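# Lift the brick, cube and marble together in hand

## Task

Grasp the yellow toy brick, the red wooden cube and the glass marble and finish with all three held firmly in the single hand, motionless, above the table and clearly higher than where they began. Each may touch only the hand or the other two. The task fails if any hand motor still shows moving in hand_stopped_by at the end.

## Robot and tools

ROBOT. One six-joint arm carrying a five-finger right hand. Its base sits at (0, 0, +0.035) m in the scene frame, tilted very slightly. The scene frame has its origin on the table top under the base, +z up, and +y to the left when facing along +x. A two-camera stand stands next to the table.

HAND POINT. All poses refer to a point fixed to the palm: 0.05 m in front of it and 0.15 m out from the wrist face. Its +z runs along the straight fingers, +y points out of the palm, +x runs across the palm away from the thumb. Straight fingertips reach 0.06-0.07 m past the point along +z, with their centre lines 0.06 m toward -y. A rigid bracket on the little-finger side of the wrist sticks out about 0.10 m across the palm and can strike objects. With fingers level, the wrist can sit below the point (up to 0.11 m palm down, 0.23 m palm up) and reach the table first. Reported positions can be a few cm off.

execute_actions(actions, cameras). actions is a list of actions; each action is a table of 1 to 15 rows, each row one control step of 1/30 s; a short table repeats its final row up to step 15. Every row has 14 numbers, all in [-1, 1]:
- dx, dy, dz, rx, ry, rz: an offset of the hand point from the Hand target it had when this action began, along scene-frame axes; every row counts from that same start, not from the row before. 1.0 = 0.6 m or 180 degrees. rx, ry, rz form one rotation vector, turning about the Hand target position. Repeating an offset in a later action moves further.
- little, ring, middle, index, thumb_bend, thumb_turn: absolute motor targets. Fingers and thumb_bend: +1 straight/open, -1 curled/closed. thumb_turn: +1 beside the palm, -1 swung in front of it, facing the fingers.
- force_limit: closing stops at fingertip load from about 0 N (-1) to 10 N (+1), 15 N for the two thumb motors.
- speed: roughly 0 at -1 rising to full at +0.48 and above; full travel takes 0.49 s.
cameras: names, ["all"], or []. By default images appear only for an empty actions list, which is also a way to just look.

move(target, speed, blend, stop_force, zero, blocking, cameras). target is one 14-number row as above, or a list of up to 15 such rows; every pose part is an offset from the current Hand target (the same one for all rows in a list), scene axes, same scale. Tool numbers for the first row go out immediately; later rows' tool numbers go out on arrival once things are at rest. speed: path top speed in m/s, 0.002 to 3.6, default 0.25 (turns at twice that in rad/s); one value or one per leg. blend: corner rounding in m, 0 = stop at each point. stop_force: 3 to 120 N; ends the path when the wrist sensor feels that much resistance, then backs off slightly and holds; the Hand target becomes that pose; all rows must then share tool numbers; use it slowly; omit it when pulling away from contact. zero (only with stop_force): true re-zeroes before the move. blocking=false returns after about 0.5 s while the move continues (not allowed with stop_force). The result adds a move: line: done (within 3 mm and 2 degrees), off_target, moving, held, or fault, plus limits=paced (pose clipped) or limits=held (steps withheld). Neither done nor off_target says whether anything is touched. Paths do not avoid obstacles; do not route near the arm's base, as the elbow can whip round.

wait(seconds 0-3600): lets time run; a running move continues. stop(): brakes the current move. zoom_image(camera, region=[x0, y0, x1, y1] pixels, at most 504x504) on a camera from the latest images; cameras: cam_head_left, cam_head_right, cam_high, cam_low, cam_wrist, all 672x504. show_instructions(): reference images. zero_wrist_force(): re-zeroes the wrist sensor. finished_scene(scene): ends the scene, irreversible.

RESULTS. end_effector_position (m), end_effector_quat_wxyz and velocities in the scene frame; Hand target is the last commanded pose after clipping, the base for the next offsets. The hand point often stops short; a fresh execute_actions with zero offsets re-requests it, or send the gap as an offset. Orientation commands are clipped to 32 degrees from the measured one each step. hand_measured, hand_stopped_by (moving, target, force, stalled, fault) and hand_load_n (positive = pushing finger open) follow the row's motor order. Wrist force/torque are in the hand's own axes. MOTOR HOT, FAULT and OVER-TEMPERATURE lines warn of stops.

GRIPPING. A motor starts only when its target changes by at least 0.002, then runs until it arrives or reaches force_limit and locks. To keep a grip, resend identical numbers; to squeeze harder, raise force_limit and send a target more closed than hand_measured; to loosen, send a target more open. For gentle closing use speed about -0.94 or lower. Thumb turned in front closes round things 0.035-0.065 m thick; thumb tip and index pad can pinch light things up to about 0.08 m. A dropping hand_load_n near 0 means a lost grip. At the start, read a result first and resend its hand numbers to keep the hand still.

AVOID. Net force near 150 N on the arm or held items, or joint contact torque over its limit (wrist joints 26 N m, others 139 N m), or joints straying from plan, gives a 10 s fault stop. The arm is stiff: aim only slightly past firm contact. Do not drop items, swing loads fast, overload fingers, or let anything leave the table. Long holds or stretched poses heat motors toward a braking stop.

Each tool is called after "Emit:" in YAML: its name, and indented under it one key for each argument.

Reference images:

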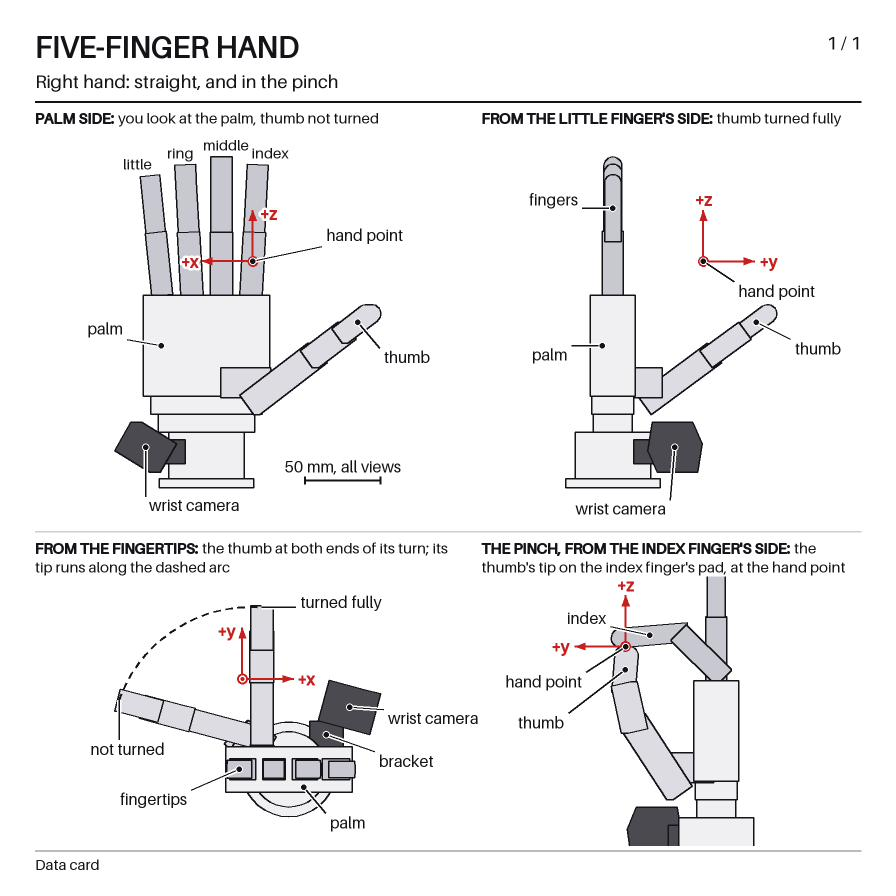

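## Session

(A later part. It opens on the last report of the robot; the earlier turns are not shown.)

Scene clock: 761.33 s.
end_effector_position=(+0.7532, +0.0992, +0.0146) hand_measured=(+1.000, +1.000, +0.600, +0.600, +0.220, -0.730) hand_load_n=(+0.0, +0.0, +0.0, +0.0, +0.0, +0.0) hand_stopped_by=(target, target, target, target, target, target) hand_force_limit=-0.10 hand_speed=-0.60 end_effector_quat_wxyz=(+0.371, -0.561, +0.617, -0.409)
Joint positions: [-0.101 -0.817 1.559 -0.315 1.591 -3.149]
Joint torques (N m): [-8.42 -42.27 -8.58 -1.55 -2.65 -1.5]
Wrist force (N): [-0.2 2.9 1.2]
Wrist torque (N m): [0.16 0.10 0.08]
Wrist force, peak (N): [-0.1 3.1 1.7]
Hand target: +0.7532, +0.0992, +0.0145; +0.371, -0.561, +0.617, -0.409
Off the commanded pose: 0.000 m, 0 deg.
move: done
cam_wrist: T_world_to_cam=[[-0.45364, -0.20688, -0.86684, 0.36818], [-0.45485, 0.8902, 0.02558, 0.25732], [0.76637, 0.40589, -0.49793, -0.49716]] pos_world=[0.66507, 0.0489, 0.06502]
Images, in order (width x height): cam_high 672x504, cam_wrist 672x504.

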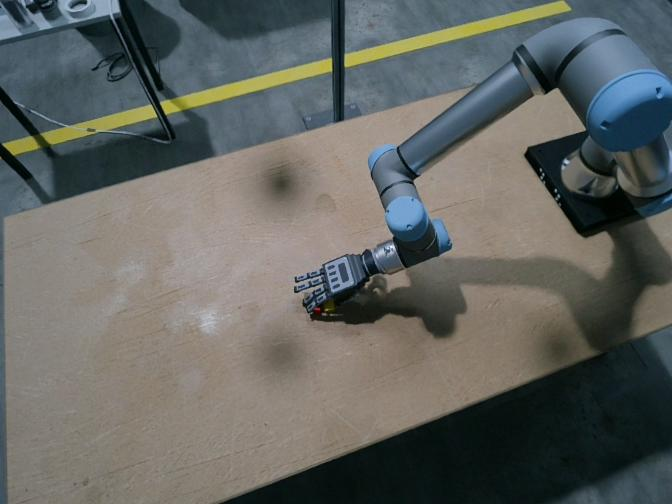

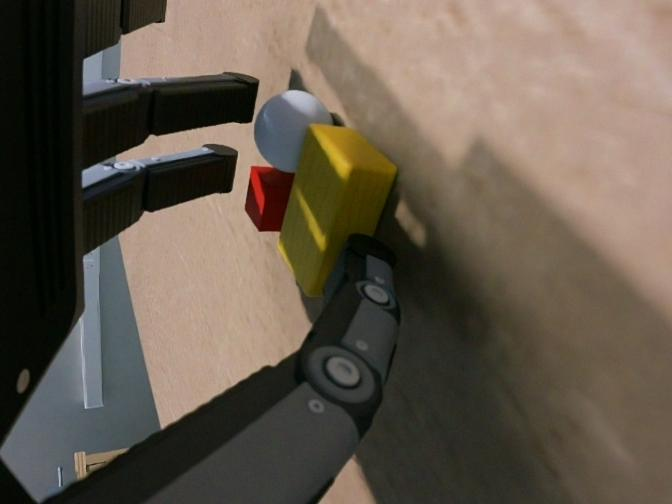

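Emit:
move:
  target:
    - [0.0091, -0.0009, 0, 0, 0, 0, 1, 1, 0.6, 0.6, 0.22, -0.73, -0.1, -0.6]
    - [0.0091, -0.0009, 0, 0, 0, 0, 1, 1, 0.36, 0.6, 0.22, -0.73, -0.4, -0.7]
  speed: 0.04
  cameras: ["cam_wrist"]

Emit:
zoom_image:
  camera: "cam_wrist"
  region: [200, 60, 440, 300]

Scene clock: 785.60 s.
end_effector_position=(+0.7587, +0.0987, +0.0145) hand_measured=(+1.000, +1.000, +0.360, +0.600, +0.220, -0.730) hand_load_n=(+0.0, +0.0, +0.0, +0.0, +0.0, +0.0) hand_stopped_by=(target, target, target, target, target, target) hand_force_limit=-0.40 hand_speed=-0.70 end_effector_quat_wxyz=(+0.371, -0.561, +0.617, -0.409)
Joint positions: [-0.101 -0.807 1.54 -0.306 1.591 -3.149]
Joint torques (N m): [-7.93 -41.98 -24.3 0.85 -2.32 -1.65]
Wrist force (N): [-0.2 2.4 1.2]
Wrist torque (N m): [0.08 0.10 0.06]
Wrist force, peak (N): [-0.4 3.1 1.4]
Hand target: +0.7587, +0.0987, +0.0145; +0.371, -0.561, +0.617, -0.409
Off the commanded pose: 0.000 m, 0 deg.
move: done
cam_wrist: T_world_to_cam=[[-0.4537, -0.20693, -0.8668, 0.37059], [-0.45486, 0.8902, 0.02556, 0.26036], [0.76633, 0.40587, -0.498, -0.5011]] pos_world=[0.67057, 0.0483, 0.06502]

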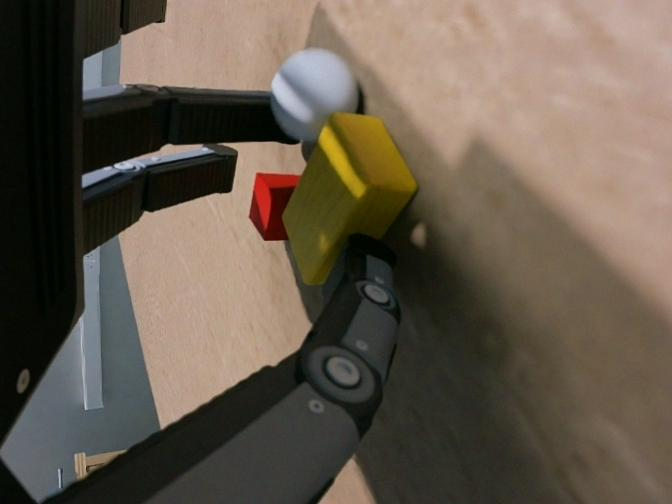

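Scaled by 2.100 from the camera's image (finer frame: 960x720).

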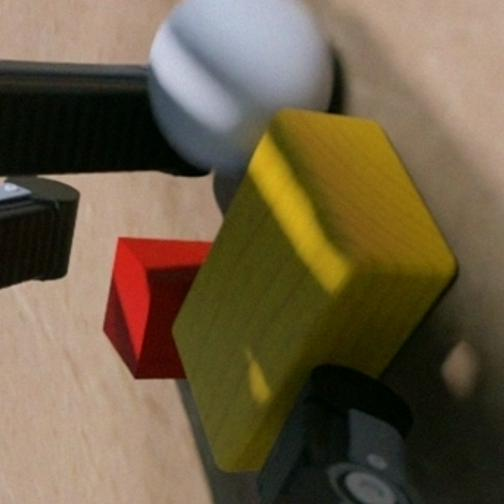

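Emit:
move:
  target:
    - [0, 0, 0.0833, 0, 0, 0, 1, 1, 0.8, 0.8, 0.22, -0.73, -0.4, -0.5]
    - [-0.012, -0.0298, 0.1008, 0, 0, 0.3806, 1, 1, 0.8, 0.8, 0.4, -0.73, -0.4, 0]
  speed: [0.08, 0.4]
  cameras: ["cam_wrist", "cam_high"]

Emit:
zoom_image:
  camera: "cam_high"
  region: [290, 270, 350, 320]

Scene clock: 880.20 s.
end_effector_position=(+0.7515, +0.0808, +0.0750) hand_measured=(+1.000, +1.000, +0.800, +0.800, +0.400, -0.730) hand_load_n=(+0.0, +0.0, +0.0, -0.5, +0.0, +0.0) hand_stopped_by=(target, target, target, target, target, target) hand_force_limit=-0.40 hand_speed=0.00 end_effector_quat_wxyz=(-0.537, +0.811, -0.194, +0.129)
Joint positions: [-0.378 -0.317 0.567 1.092 0.436 -4.441]
Joint torques (N m): [12.04 -57.22 -26.39 3.65 0.7 -1.81]
Wrist force (N): [-0.2 1.7 1.1]
Wrist torque (N m): [0.01 0.08 0.14]
Wrist force, peak (N): [0.0 3.6 1.7]
Hand target: +0.7515, +0.0808, +0.0750; -0.537, +0.811, -0.194, +0.129
Off the commanded pose: 0.000 m, 0 deg.
move: done
cam_wrist: T_world_to_cam=[[0.02633, -0.49797, -0.86679, 0.07875], [-0.99495, -0.09706, 0.02554, 0.75708], [-0.09685, 0.86174, -0.49801, 0.15361]] pos_world=[0.76606, -0.01968, 0.12542]
Images, in order (width x height): cam_high 672x504, cam_wrist 672x504.

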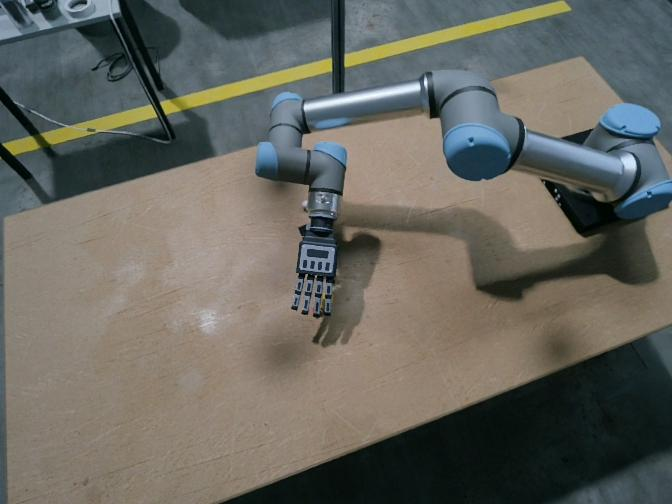

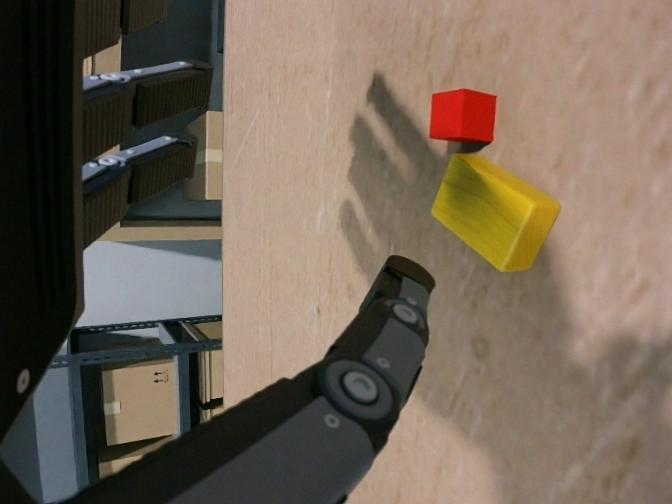

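Scaled by 8.400 from the camera's image (finer frame: 960x720).

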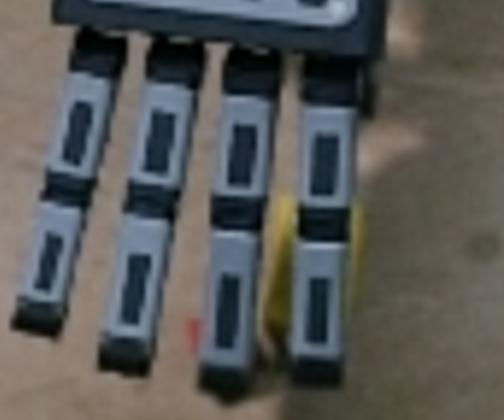

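Emit:
zoom_image:
  camera: "cam_high"
  region: [270, 170, 370, 250]

Emit:
execute_actions:
  actions: []

Scaled by 5.040 from the camera's image (finer frame: 960x720).

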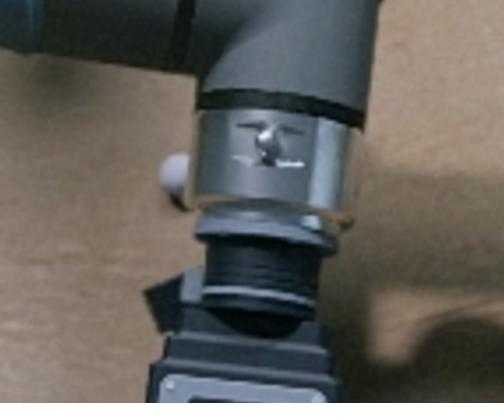

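Scene clock: 886.40 s.
end_effector_position=(+0.7515, +0.0808, +0.0750) hand_measured=(+1.000, +1.000, +0.800, +0.800, +0.400, -0.730) hand_load_n=(+0.0, +0.0, +0.0, +0.0, +0.0, +0.0) hand_stopped_by=(target, target, target, target, target, target) hand_force_limit=-0.40 hand_speed=0.00 end_effector_quat_wxyz=(-0.537, +0.811, -0.194, +0.129)
Joint positions: [-0.378 -0.317 0.567 1.092 0.436 -4.441]
Joint velocities: within noise
Joint torques (N m): [12.64 -56.68 -26.84 3.52 -2.64 -1.84]
Wrist force (N): [0.0 1.8 1.2]
Wrist torque (N m): [0.01 0.04 0.15]
Wrist force, peak (N): [-0.1 2.0 1.2]
Hand target: +0.7515, +0.0808, +0.0750; -0.537, +0.811, -0.194, +0.129
Off the commanded pose: 0.000 m, 0 deg.
camera_calibration:
cam_wrist: T_world_to_cam=[[0.02633, -0.49797, -0.86679, 0.07875], [-0.99495, -0.09706, 0.02554, 0.75708], [-0.09685, 0.86174, -0.49801, 0.15361]] pos_world=[0.76606, -0.01968, 0.12542]

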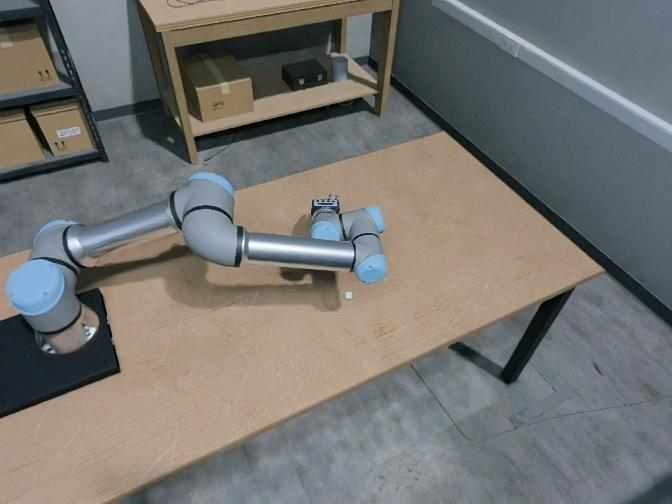

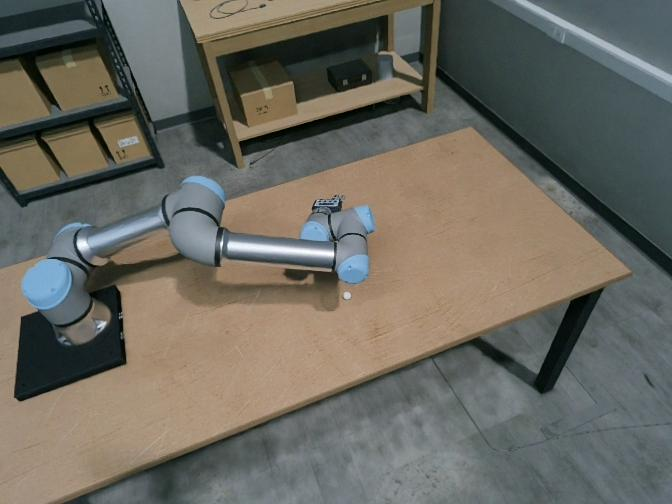

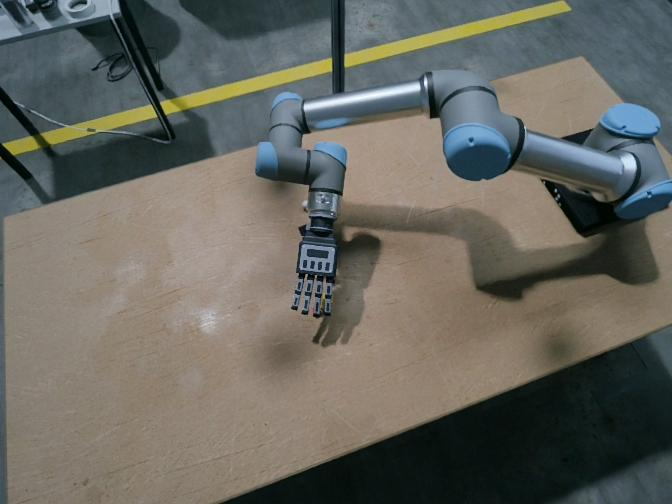

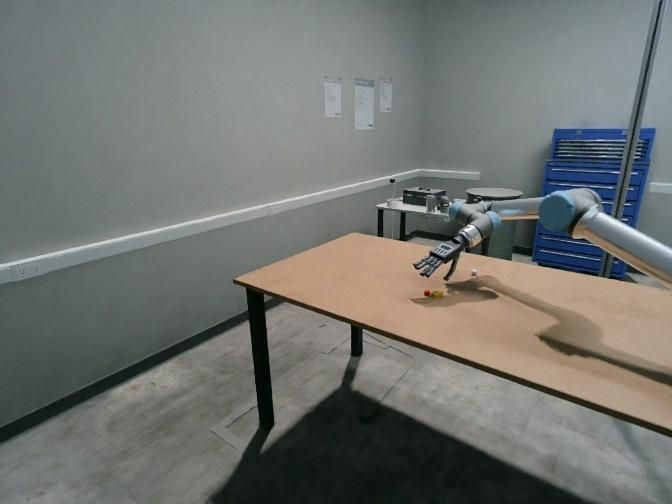

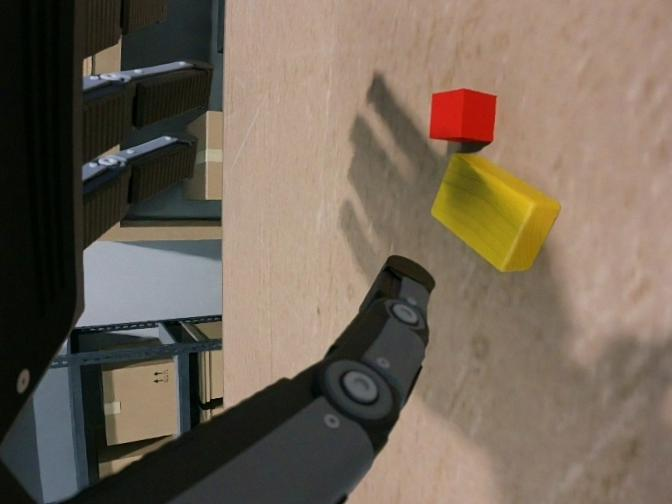

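Emit:
move:
  target: [0.0262, 0.0218, -0.0083, 0, 0, -0.5, 1, 1, 0.5, 0.5, 0.4, -0.73, -0.4, 0]
  speed: 0.5

Emit:
move:
  target: [0, 0, -0.05, -0.0196, 0.0349, 0, 1, 1, 0.5, 0.5, 0.4, -0.73, -0.4, 0]
  speed: 0.1
  cameras: ["cam_wrist"]

Emit:
zoom_image:
  camera: "cam_wrist"
  region: [220, 60, 500, 320]

Scene clock: 918.20 s.
end_effector_position=(+0.7672, +0.0938, +0.0700) hand_measured=(+1.000, +1.000, +0.500, +0.500, +0.400, -0.730) hand_load_n=(+0.0, +0.0, +0.0, +0.0, +0.0, -0.5) hand_stopped_by=(target, target, target, target, target, target) hand_force_limit=-0.40 hand_speed=0.00 end_effector_quat_wxyz=(+0.288, -0.436, +0.711, -0.471)
Joint positions: [0.029 -0.803 1.365 -0.085 2.052 -2.933]
Joint torques (N m): [11.79 -44.45 -26.88 1.32 3.11 1.86]
Wrist force (N): [-0.4 2.6 1.2]
Wrist torque (N m): [0.11 0.09 0.02]
Wrist force, peak (N): [-0.1 3.1 1.1]
Hand target: +0.7672, +0.0939, +0.0700; +0.288, -0.436, +0.711, -0.471
Off the commanded pose: 0.000 m, 0 deg.
move: done

Scene clock: 919.33 s.
end_effector_position=(+0.7672, +0.0939, +0.0400) hand_measured=(+1.000, +1.000, +0.500, +0.500, +0.400, -0.730) hand_load_n=(+0.0, +0.0, +0.0, +0.0, +0.0, +0.0) hand_stopped_by=(target, target, target, target, target, target) hand_force_limit=-0.40 hand_speed=0.00 end_effector_quat_wxyz=(+0.235, -0.470, +0.710, -0.468)
Joint positions: [0.044 -0.721 1.265 0.025 2.092 -2.979]
Joint torques (N m): [11.39 -47.06 -27.32 1.59 3.05 -1.82]
Wrist force (N): [0.0 2.3 1.1]
Wrist torque (N m): [0.08 0.02 0.14]
Wrist force, peak (N): [-0.3 2.8 1.4]
Hand target: +0.7672, +0.0939, +0.0400; +0.235, -0.470, +0.710, -0.468
Off the commanded pose: 0.000 m, 0 deg.
move: done
cam_wrist: T_world_to_cam=[[-0.58957, -0.07787, -0.80395, 0.48516], [-0.09714, 0.99495, -0.02513, -0.01441], [0.80185, 0.06328, -0.59416, -0.48417]] pos_world=[0.67287, 0.08276, 0.102]

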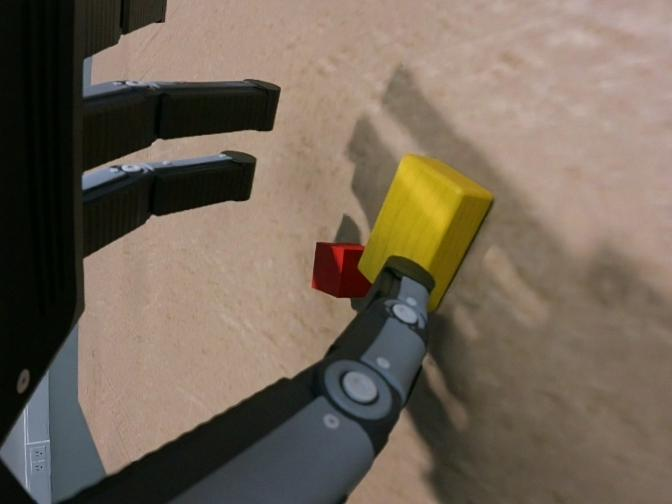

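Scaled by 1.800 from the camera's image (finer frame: 960x720).

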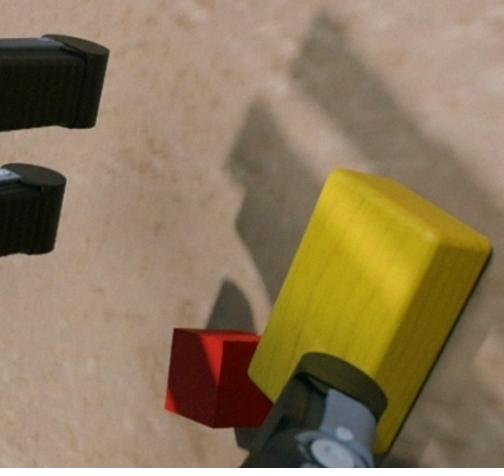

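Emit:
move:
  target: [-0.0048, -0.003, -0.0358, 0, 0, 0, 1, 1, 0.5, 0.5, 0.4, -0.73, -0.4, 0]
  speed: 0.04
  cameras: ["cam_wrist"]

Emit:
zoom_image:
  camera: "cam_wrist"
  region: [200, 60, 460, 320]

Scene clock: 927.70 s.
end_effector_position=(+0.7643, +0.0921, +0.0186) hand_measured=(+1.000, +1.000, +0.500, +0.500, +0.400, -0.730) hand_load_n=(+0.0, +0.0, +0.0, +0.0, +0.0, +0.0) hand_stopped_by=(target, target, target, target, target, target) hand_force_limit=-0.40 hand_speed=0.00 end_effector_quat_wxyz=(+0.235, -0.470, +0.710, -0.468)
Joint positions: [0.041 -0.702 1.291 -0.021 2.09 -2.981]
Joint torques (N m): [-7.63 -46.78 -9.5 -0.93 -2.14 -1.83]
Wrist force (N): [0.1 2.3 1.3]
Wrist torque (N m): [0.07 -0.01 0.16]
Wrist force, peak (N): [0.1 2.6 1.7]
Hand target: +0.7643, +0.0921, +0.0185; +0.235, -0.470, +0.710, -0.468
Off the commanded pose: 0.000 m, 0 deg.
move: done
cam_wrist: T_world_to_cam=[[-0.58963, -0.07787, -0.80391, 0.46611], [-0.09707, 0.99496, -0.02518, -0.01348], [0.80182, 0.06319, -0.59422, -0.49456]] pos_world=[0.67007, 0.08096, 0.0805]

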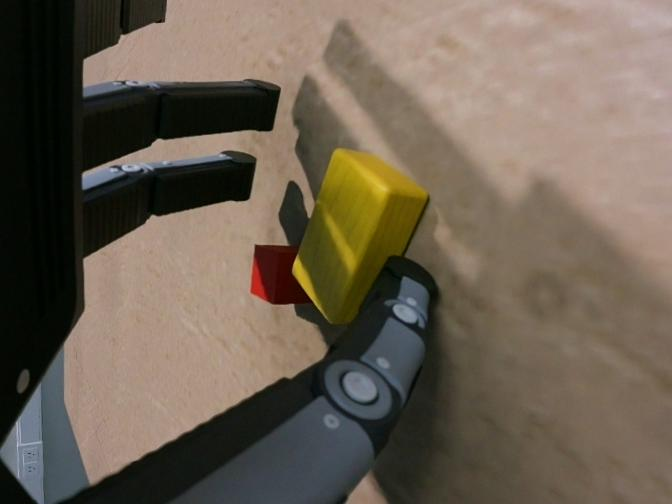

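Scaled by 1.938 from the camera's image (finer frame: 960x720).

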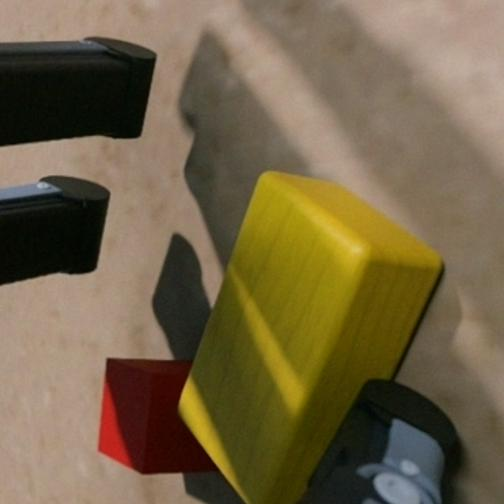

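Emit:
move:
  target: [0, 0, 0, 0, 0, 0, 1, 1, -0.25, -0.25, 0.4, -0.73, -0.4, -0.9]
  cameras: ["cam_wrist"]

Emit:
zoom_image:
  camera: "cam_wrist"
  region: [200, 60, 460, 320]

Scene clock: 941.30 s.
end_effector_position=(+0.7643, +0.0920, +0.0185) hand_measured=(+1.000, +1.000, -0.048, -0.038, +0.402, -0.730) hand_load_n=(+0.0, +0.0, +5.0, +2.5, +4.0, +1.5) hand_stopped_by=(target, target, force, force, target, target) hand_force_limit=-0.40 hand_speed=-0.90 end_effector_quat_wxyz=(+0.235, -0.470, +0.710, -0.468)
Joint positions: [0.041 -0.702 1.291 -0.021 2.09 -2.981]
Joint torques (N m): [-6.52 -47.89 -10.53 -0.15 -2.21 -1.78]
Wrist force (N): [1.1 -1.2 0.1]
Wrist torque (N m): [-0.01 -0.01 0.12]
Wrist force, peak (N): [0.4 2.6 1.8]
Hand target: +0.7643, +0.0921, +0.0185; +0.235, -0.470, +0.710, -0.468
Off the commanded pose: 0.000 m, 0 deg.
move: done
cam_wrist: T_world_to_cam=[[-0.58963, -0.07787, -0.80391, 0.46611], [-0.09707, 0.99496, -0.02518, -0.01348], [0.80182, 0.06319, -0.59422, -0.49456]] pos_world=[0.67007, 0.08096, 0.0805]

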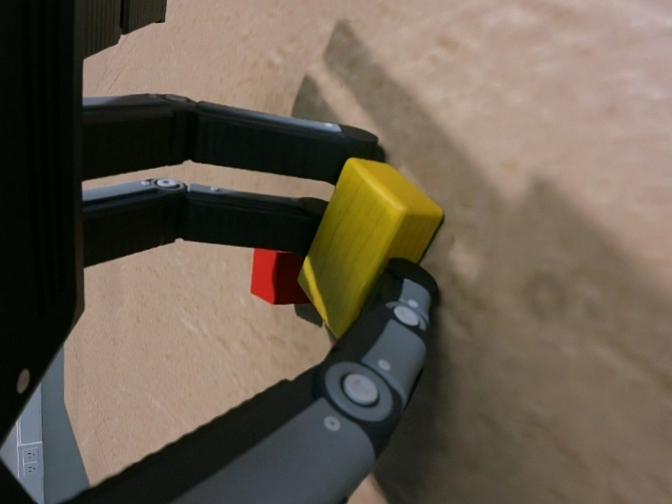

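Scaled by 1.938 from the camera's image (finer frame: 960x720).

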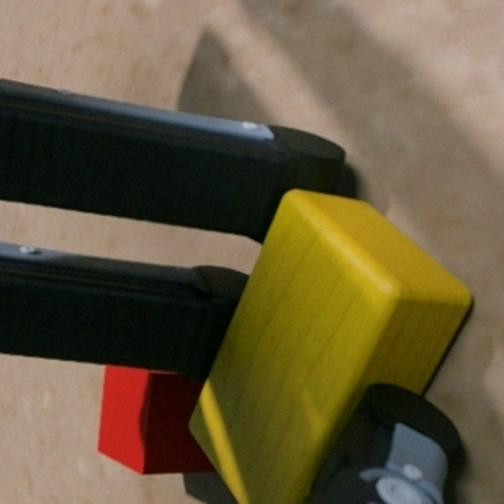

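Emit:
move:
  target: [0, 0, 0.0167, 0, 0, 0, 1, 1, -0.25, -0.25, 0.4, -0.73, -0.4, -0.9]
  speed: 0.04
  cameras: ["cam_wrist"]

Emit:
zoom_image:
  camera: "cam_wrist"
  region: [200, 60, 460, 320]

Scene clock: 945.40 s.
end_effector_position=(+0.7643, +0.0921, +0.0285) hand_measured=(+1.000, +1.000, -0.048, -0.038, +0.402, -0.730) hand_load_n=(+0.0, +0.0, +4.0, +2.0, +5.0, +1.5) hand_stopped_by=(target, target, force, force, target, target) hand_force_limit=-0.40 hand_speed=-0.90 end_effector_quat_wxyz=(+0.235, -0.470, +0.710, -0.468)
Joint positions: [0.041 -0.714 1.286 -0.003 2.09 -2.981]
Joint torques (N m): [11.9 -61.48 -25.88 1.47 2.46 0.85]
Wrist force (N): [0.2 2.4 1.3]
Wrist torque (N m): [0.09 -0.01 0.15]
Wrist force, peak (N): [0.0 2.8 1.5]
Hand target: +0.7643, +0.0921, +0.0286; +0.235, -0.470, +0.710, -0.468
Off the commanded pose: 0.000 m, 0 deg.
move: done
cam_wrist: T_world_to_cam=[[-0.58968, -0.07794, -0.80387, 0.47411], [-0.09719, 0.99495, -0.02517, -0.01315], [0.80177, 0.06328, -0.59428, -0.48864]] pos_world=[0.67007, 0.08096, 0.0904]

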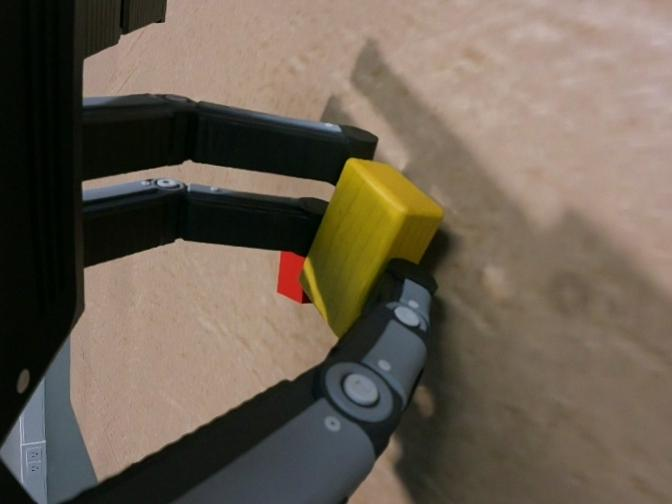

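Scaled by 1.938 from the camera's image (finer frame: 960x720).

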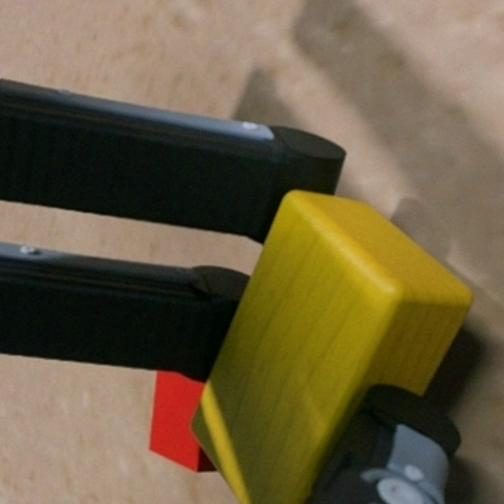

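Emit:
move:
  target:
    - [-0.02, 0, 0.0333, 0, 0, 0, 1, 1, -0.25, -0.25, 0.4, -0.73, -0.4, -0.9]
    - [-0.076, 0.0127, 0.0333, 0, 0, 0.1444, 1, 1, -0.25, -0.25, 0.4, -0.73, -0.4, -0.9]
  speed: 0.15
  blend: [0.008, 0]
  cameras: ["cam_wrist", "cam_head_right"]

Emit:
zoom_image:
  camera: "cam_wrist"
  region: [200, 60, 460, 320]

Emit:
zoom_image:
  camera: "cam_head_right"
  region: [280, 190, 400, 310]

Scene clock: 961.33 s.
end_effector_position=(+0.7187, +0.0997, +0.0485) hand_measured=(+1.000, +1.000, -0.048, -0.038, +0.402, -0.730) hand_load_n=(+0.0, +0.0, +4.0, +2.0, +5.0, +1.5) hand_stopped_by=(target, target, force, force, target, target) hand_force_limit=-0.40 hand_speed=-0.90 end_effector_quat_wxyz=(-0.334, +0.618, -0.587, +0.403)
Joint positions: [-0.101 -0.915 1.587 -0.177 1.566 -3.278]
Joint torques (N m): [-7.78 -52.77 -9.38 -1.42 -2.66 -1.86]
Wrist force (N): [-0.2 3.0 1.2]
Wrist torque (N m): [0.18 0.04 0.17]
Wrist force, peak (N): [0.0 2.8 2.1]
Hand target: +0.7187, +0.0997, +0.0485; -0.334, +0.618, -0.587, +0.403
Off the commanded pose: 0.000 m, 0 deg.
move: done
cam_wrist: T_world_to_cam=[[-0.49591, -0.32835, -0.8039, 0.42153], [-0.52321, 0.85183, -0.02517, 0.2958], [0.69305, 0.40813, -0.59423, -0.39684]] pos_world=[0.63884, 0.0484, 0.1105]
Images, in order (width x height): cam_head_right 672x504, cam_wrist 672x504.

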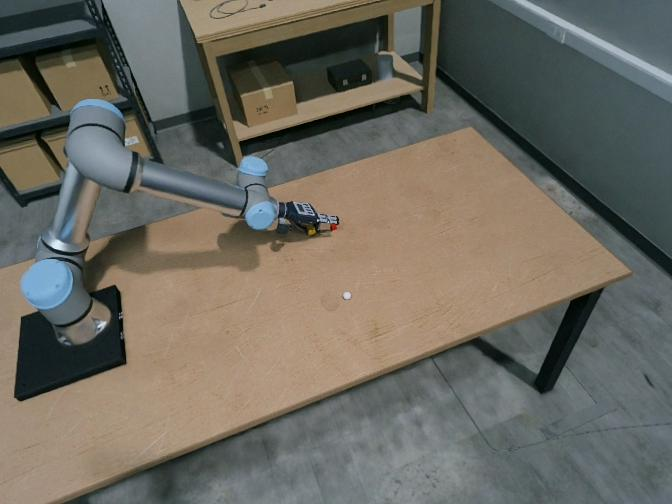

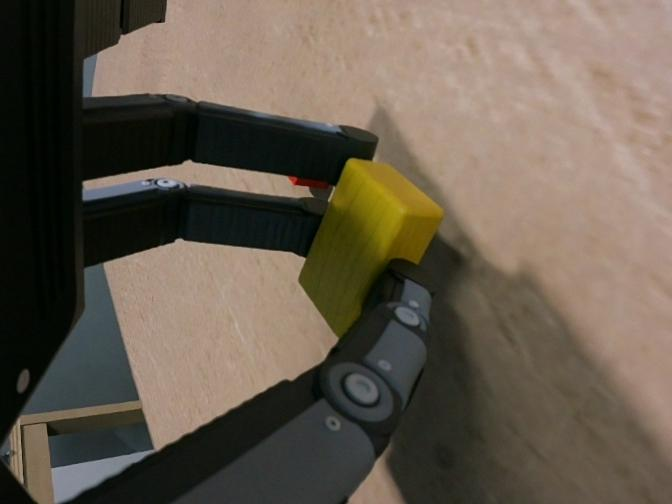

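Scaled by 1.938 from the camera's image (finer frame: 960x720).

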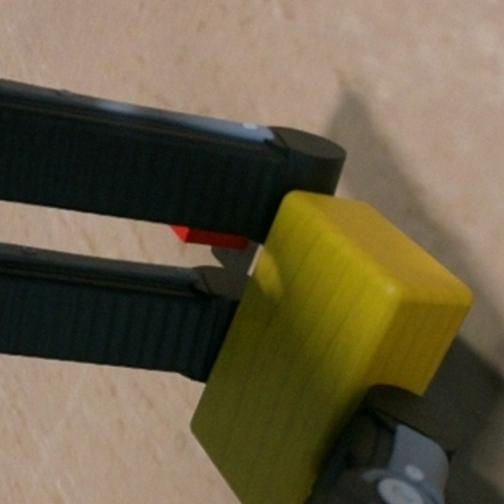

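Scaled by 4.200 from the camera's image (finer frame: 960x720).

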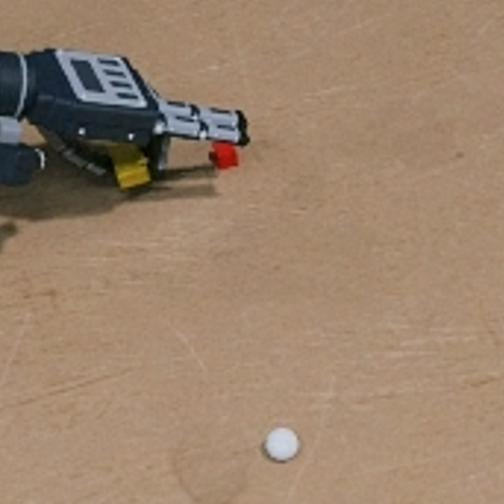

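Emit:
move:
  target: [0, 0, -0.0483, 0, 0, 0, 1, 1, -0.25, -0.25, 0.4, -0.73, -0.4, -0.9]
  speed: 0.08

Emit:
move:
  target: [0, 0, 0, 0, 0, 0, 1, 1, -0.25, 0.8, 0.4, -0.73, -0.4, -0.6]

Emit:
move:
  target: [0, 0, 0, 0, 0, 0, 1, 1, -0.3, 0.8, 0.4, -0.73, -0.3, -0.93]
  cameras: ["cam_wrist"]

Emit:
zoom_image:
  camera: "cam_wrist"
  region: [200, 60, 460, 320]

Scene clock: 967.07 s.
end_effector_position=(+0.7187, +0.0997, +0.0196) hand_measured=(+1.000, +1.000, -0.048, -0.038, +0.402, -0.730) hand_load_n=(+0.0, +0.0, +4.0, +2.0, +5.0, +1.5) hand_stopped_by=(target, target, force, force, target, target) hand_force_limit=-0.40 hand_speed=-0.90 end_effector_quat_wxyz=(-0.334, +0.618, -0.587, +0.403)
Joint positions: [-0.102 -0.873 1.604 -0.236 1.565 -3.279]
Joint torques (N m): [-8.36 -39.68 -7.98 -1.39 -2.6 -1.88]
Wrist force (N): [-0.2 2.5 1.1]
Wrist torque (N m): [0.12 0.04 0.16]
Wrist force, peak (N): [-0.4 3.2 1.6]
Hand target: +0.7187, +0.0997, +0.0196; -0.334, +0.618, -0.587, +0.403
Off the commanded pose: 0.000 m, 0 deg.
move: done

Scene clock: 968.10 s.
end_effector_position=(+0.7187, +0.0997, +0.0195) hand_measured=(+1.000, +1.000, -0.048, +0.800, +0.402, -0.730) hand_load_n=(+0.0, +0.0, +4.0, +0.0, +4.0, +2.5) hand_stopped_by=(target, target, force, target, target, target) hand_force_limit=-0.40 hand_speed=-0.60 end_effector_quat_wxyz=(-0.334, +0.618, -0.587, +0.403)
Joint positions: [-0.102 -0.873 1.604 -0.237 1.565 -3.279]
Joint torques (N m): [-7.68 -39.9 -9.34 -1.13 -2.61 -1.59]
Wrist force (N): [0.1 2.6 1.2]
Wrist torque (N m): [0.14 -0.01 0.19]
Wrist force, peak (N): [0.1 3.0 1.3]
Hand target: +0.7187, +0.0997, +0.0196; -0.334, +0.618, -0.587, +0.403
Off the commanded pose: 0.000 m, 0 deg.
move: done

Scene clock: 968.60 s.
end_effector_position=(+0.7187, +0.0997, +0.0195) hand_measured=(+1.000, +1.000, -0.048, +0.800, +0.402, -0.730) hand_load_n=(+0.0, +0.0, +4.0, +0.0, +4.0, +2.0) hand_stopped_by=(target, target, force, target, target, target) hand_force_limit=-0.30 hand_speed=-0.93 end_effector_quat_wxyz=(-0.334, +0.618, -0.587, +0.403)
Joint positions: [-0.102 -0.873 1.604 -0.237 1.565 -3.279]
Joint torques (N m): [-7.83 -40.17 -10.28 -0.97 -2.53 -1.59]
Wrist force (N): [-0.2 2.8 1.2]
Wrist torque (N m): [0.16 0.03 0.17]
Wrist force, peak (N): [-0.3 2.8 1.7]
Hand target: +0.7187, +0.0997, +0.0196; -0.334, +0.618, -0.587, +0.403
Off the commanded pose: 0.000 m, 0 deg.
move: done
cam_wrist: T_world_to_cam=[[-0.49584, -0.3284, -0.80392, 0.39818], [-0.52331, 0.85177, -0.02518, 0.29513], [0.69303, 0.40822, -0.5942, -0.41406]] pos_world=[0.63884, 0.04841, 0.0815]

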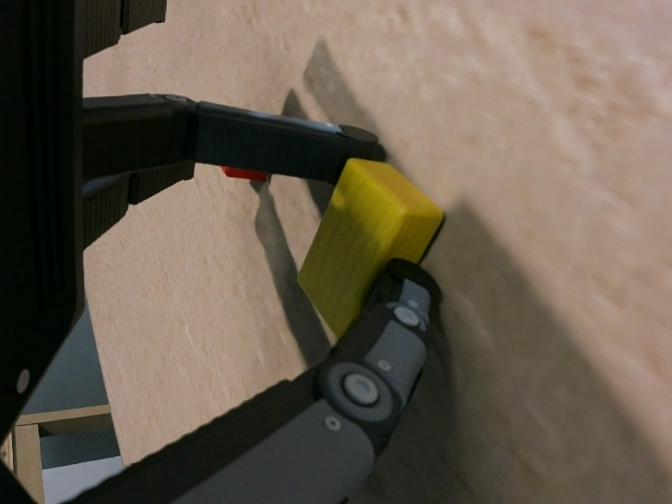

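Scaled by 1.938 from the camera's image (finer frame: 960x720).

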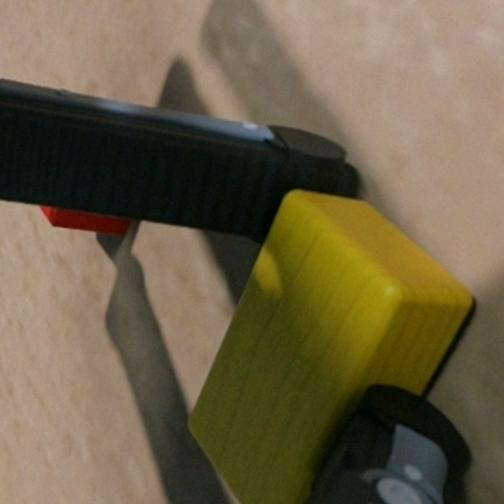

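Emit:
move:
  target: [0.0855, -0.0033, 0, 0, 0, 0, 1, 1, -0.3, 0.8, 0.4, -0.73, -0.3, -0.93]
  speed: 0.06
  cameras: ["cam_wrist", "cam_high"]

Emit:
zoom_image:
  camera: "cam_wrist"
  region: [200, 60, 460, 320]

Emit:
zoom_image:
  camera: "cam_high"
  region: [285, 270, 345, 320]

Scene clock: 977.93 s.
end_effector_position=(+0.7700, +0.0977, +0.0196) hand_measured=(+1.000, +1.000, -0.048, +0.800, +0.402, -0.730) hand_load_n=(+0.0, +0.0, +4.0, +0.0, +4.0, +2.5) hand_stopped_by=(target, target, force, target, target, target) hand_force_limit=-0.30 hand_speed=-0.93 end_effector_quat_wxyz=(-0.334, +0.618, -0.587, +0.403)
Joint positions: [-0.098 -0.777 1.42 -0.149 1.568 -3.277]
Joint torques (N m): [12.04 -44.5 -24.96 1.07 2.61 1.77]
Wrist force (N): [0.0 2.4 1.5]
Wrist torque (N m): [0.08 -0.01 0.08]
Wrist force, peak (N): [-0.1 3.0 1.6]
Hand target: +0.7700, +0.0977, +0.0196; -0.334, +0.618, -0.587, +0.403
Off the commanded pose: 0.000 m, 0 deg.
move: done
cam_wrist: T_world_to_cam=[[-0.49584, -0.3284, -0.80392, 0.42296], [-0.52331, 0.85177, -0.02518, 0.32368], [0.69303, 0.40822, -0.5942, -0.4488]] pos_world=[0.69014, 0.04641, 0.0815]
Images, in order (width x height): cam_high 672x504, cam_wrist 672x504.

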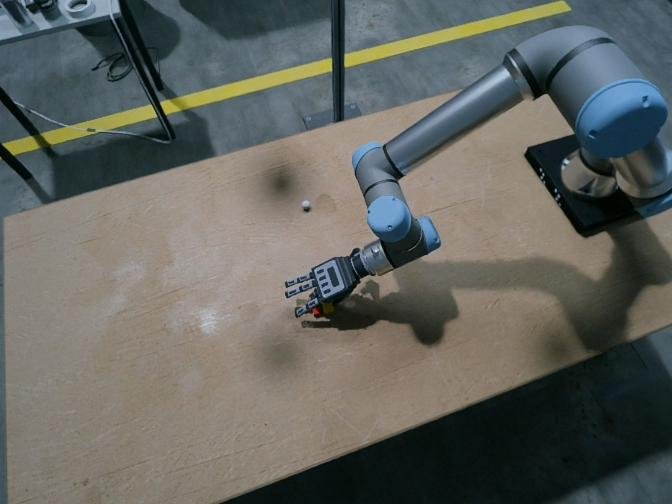

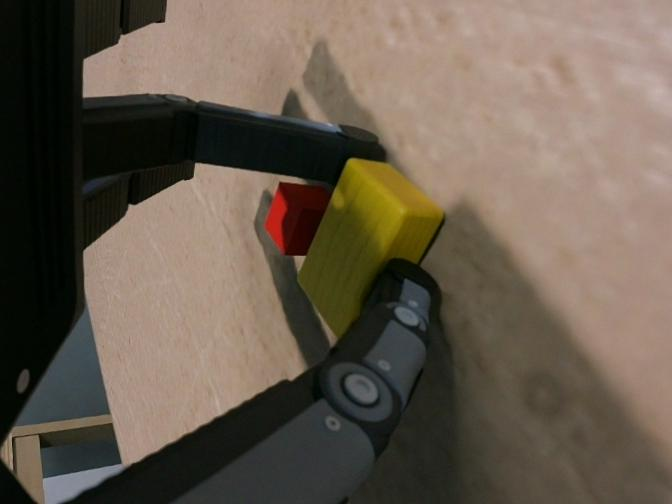

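Scaled by 1.938 from the camera's image (finer frame: 960x720).

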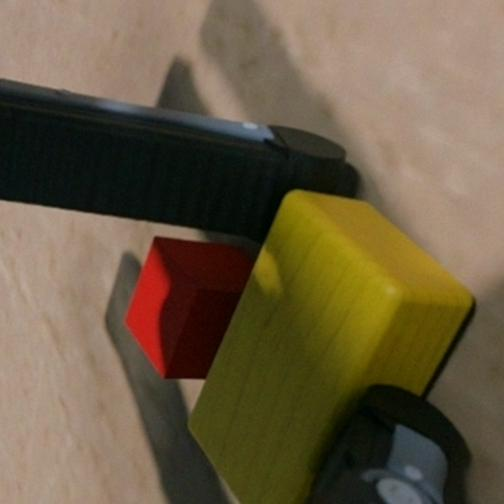

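Scaled by 8.400 from the camera's image (finer frame: 960x720).

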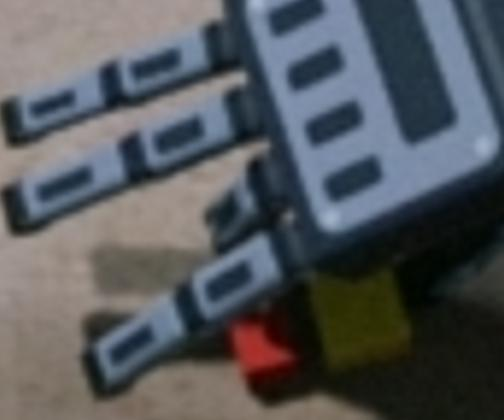

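Emit:
move:
  target: [0.0095, -0.0002, -0.0008, 0, 0, 0, 1, 1, -0.3, 0.8, 0.4, -0.73, -0.3, -0.93]
  speed: 0.03

Emit:
move:
  target: [0, 0, 0, 0, 0, 0, 1, 1, -0.3, 0.0, 0.4, -0.73, -0.4, -0.91]
  cameras: ["cam_wrist", "cam_high"]

Emit:
zoom_image:
  camera: "cam_wrist"
  region: [200, 60, 460, 320]

Emit:
zoom_image:
  camera: "cam_high"
  region: [285, 270, 345, 320]

Scene clock: 989.23 s.
end_effector_position=(+0.7757, +0.0976, +0.0191) hand_measured=(+1.000, +1.000, -0.048, +0.800, +0.402, -0.730) hand_load_n=(+0.0, +0.0, +4.0, +0.0, +4.0, +2.5) hand_stopped_by=(target, target, force, target, target, target) hand_force_limit=-0.30 hand_speed=-0.93 end_effector_quat_wxyz=(-0.334, +0.618, -0.587, +0.403)
Joint positions: [-0.098 -0.765 1.399 -0.14 1.569 -3.276]
Joint torques (N m): [11.92 -45.68 -25.81 1.18 2.61 1.79]
Wrist force (N): [0.0 2.5 1.5]
Wrist torque (N m): [0.09 0.00 0.08]
Wrist force, peak (N): [0.2 2.7 1.7]
Hand target: +0.7757, +0.0976, +0.0191; -0.334, +0.618, -0.587, +0.403
Off the commanded pose: 0.000 m, 0 deg.
move: done

Scene clock: 991.97 s.
end_effector_position=(+0.7757, +0.0976, +0.0191) hand_measured=(+1.000, +1.000, -0.048, +0.180, +0.402, -0.730) hand_load_n=(+0.0, +0.0, +4.0, +3.0, +5.5, +1.0) hand_stopped_by=(target, target, force, force, target, target) hand_force_limit=-0.40 hand_speed=-0.91 end_effector_quat_wxyz=(-0.334, +0.618, -0.587, +0.403)
Joint positions: [-0.098 -0.765 1.399 -0.14 1.569 -3.276]
Joint torques (N m): [11.67 -45.34 -25.05 1 2.65 1.72]
Wrist force (N): [0.6 0.8 0.9]
Wrist torque (N m): [0.12 -0.04 0.11]
Wrist force, peak (N): [0.3 2.6 1.5]
Hand target: +0.7757, +0.0976, +0.0191; -0.334, +0.618, -0.587, +0.403
Off the commanded pose: 0.000 m, 0 deg.
move: done
cam_wrist: T_world_to_cam=[[-0.49587, -0.32836, -0.80392, 0.42537], [-0.52329, 0.85179, -0.02514, 0.32672], [0.69303, 0.40822, -0.5942, -0.45301]] pos_world=[0.69584, 0.04631, 0.081]
Images, in order (width x height): cam_high 672x504, cam_wrist 672x504.

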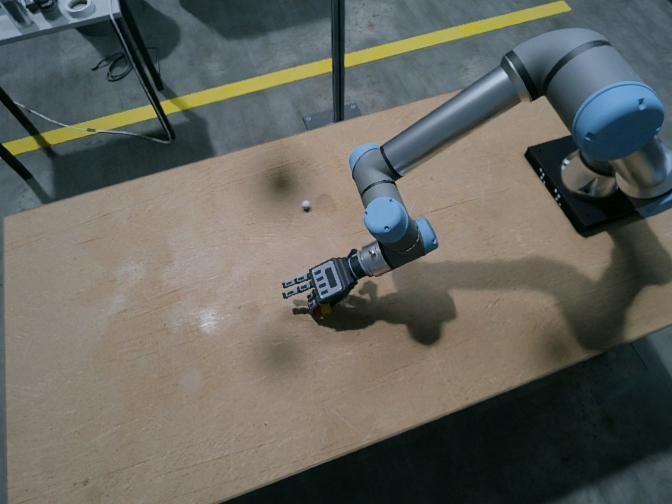

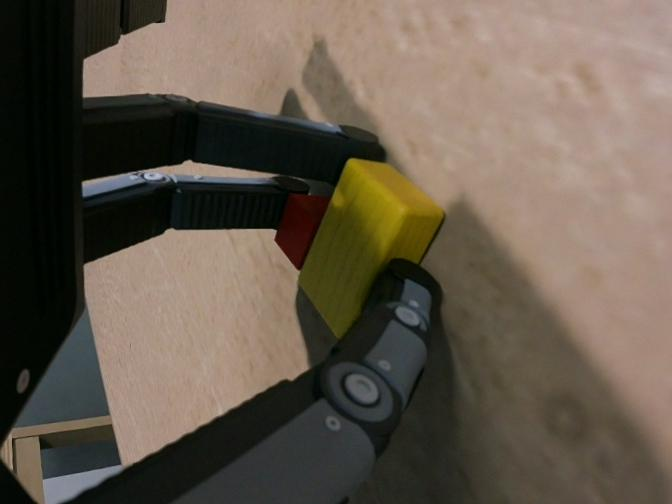

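Scaled by 1.938 from the camera's image (finer frame: 960x720).

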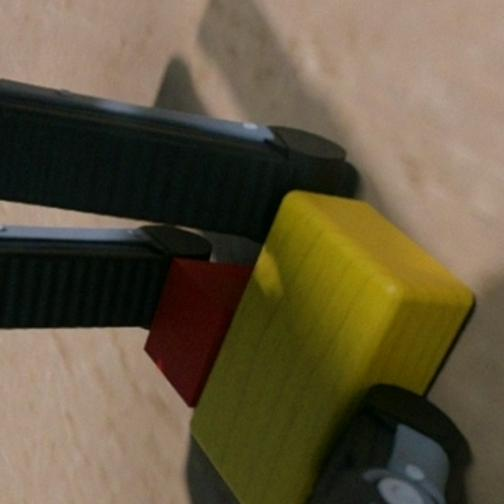

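Scaled by 8.400 from the camera's image (finer frame: 960x720).

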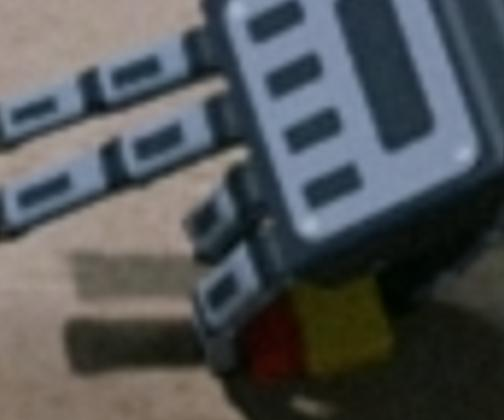

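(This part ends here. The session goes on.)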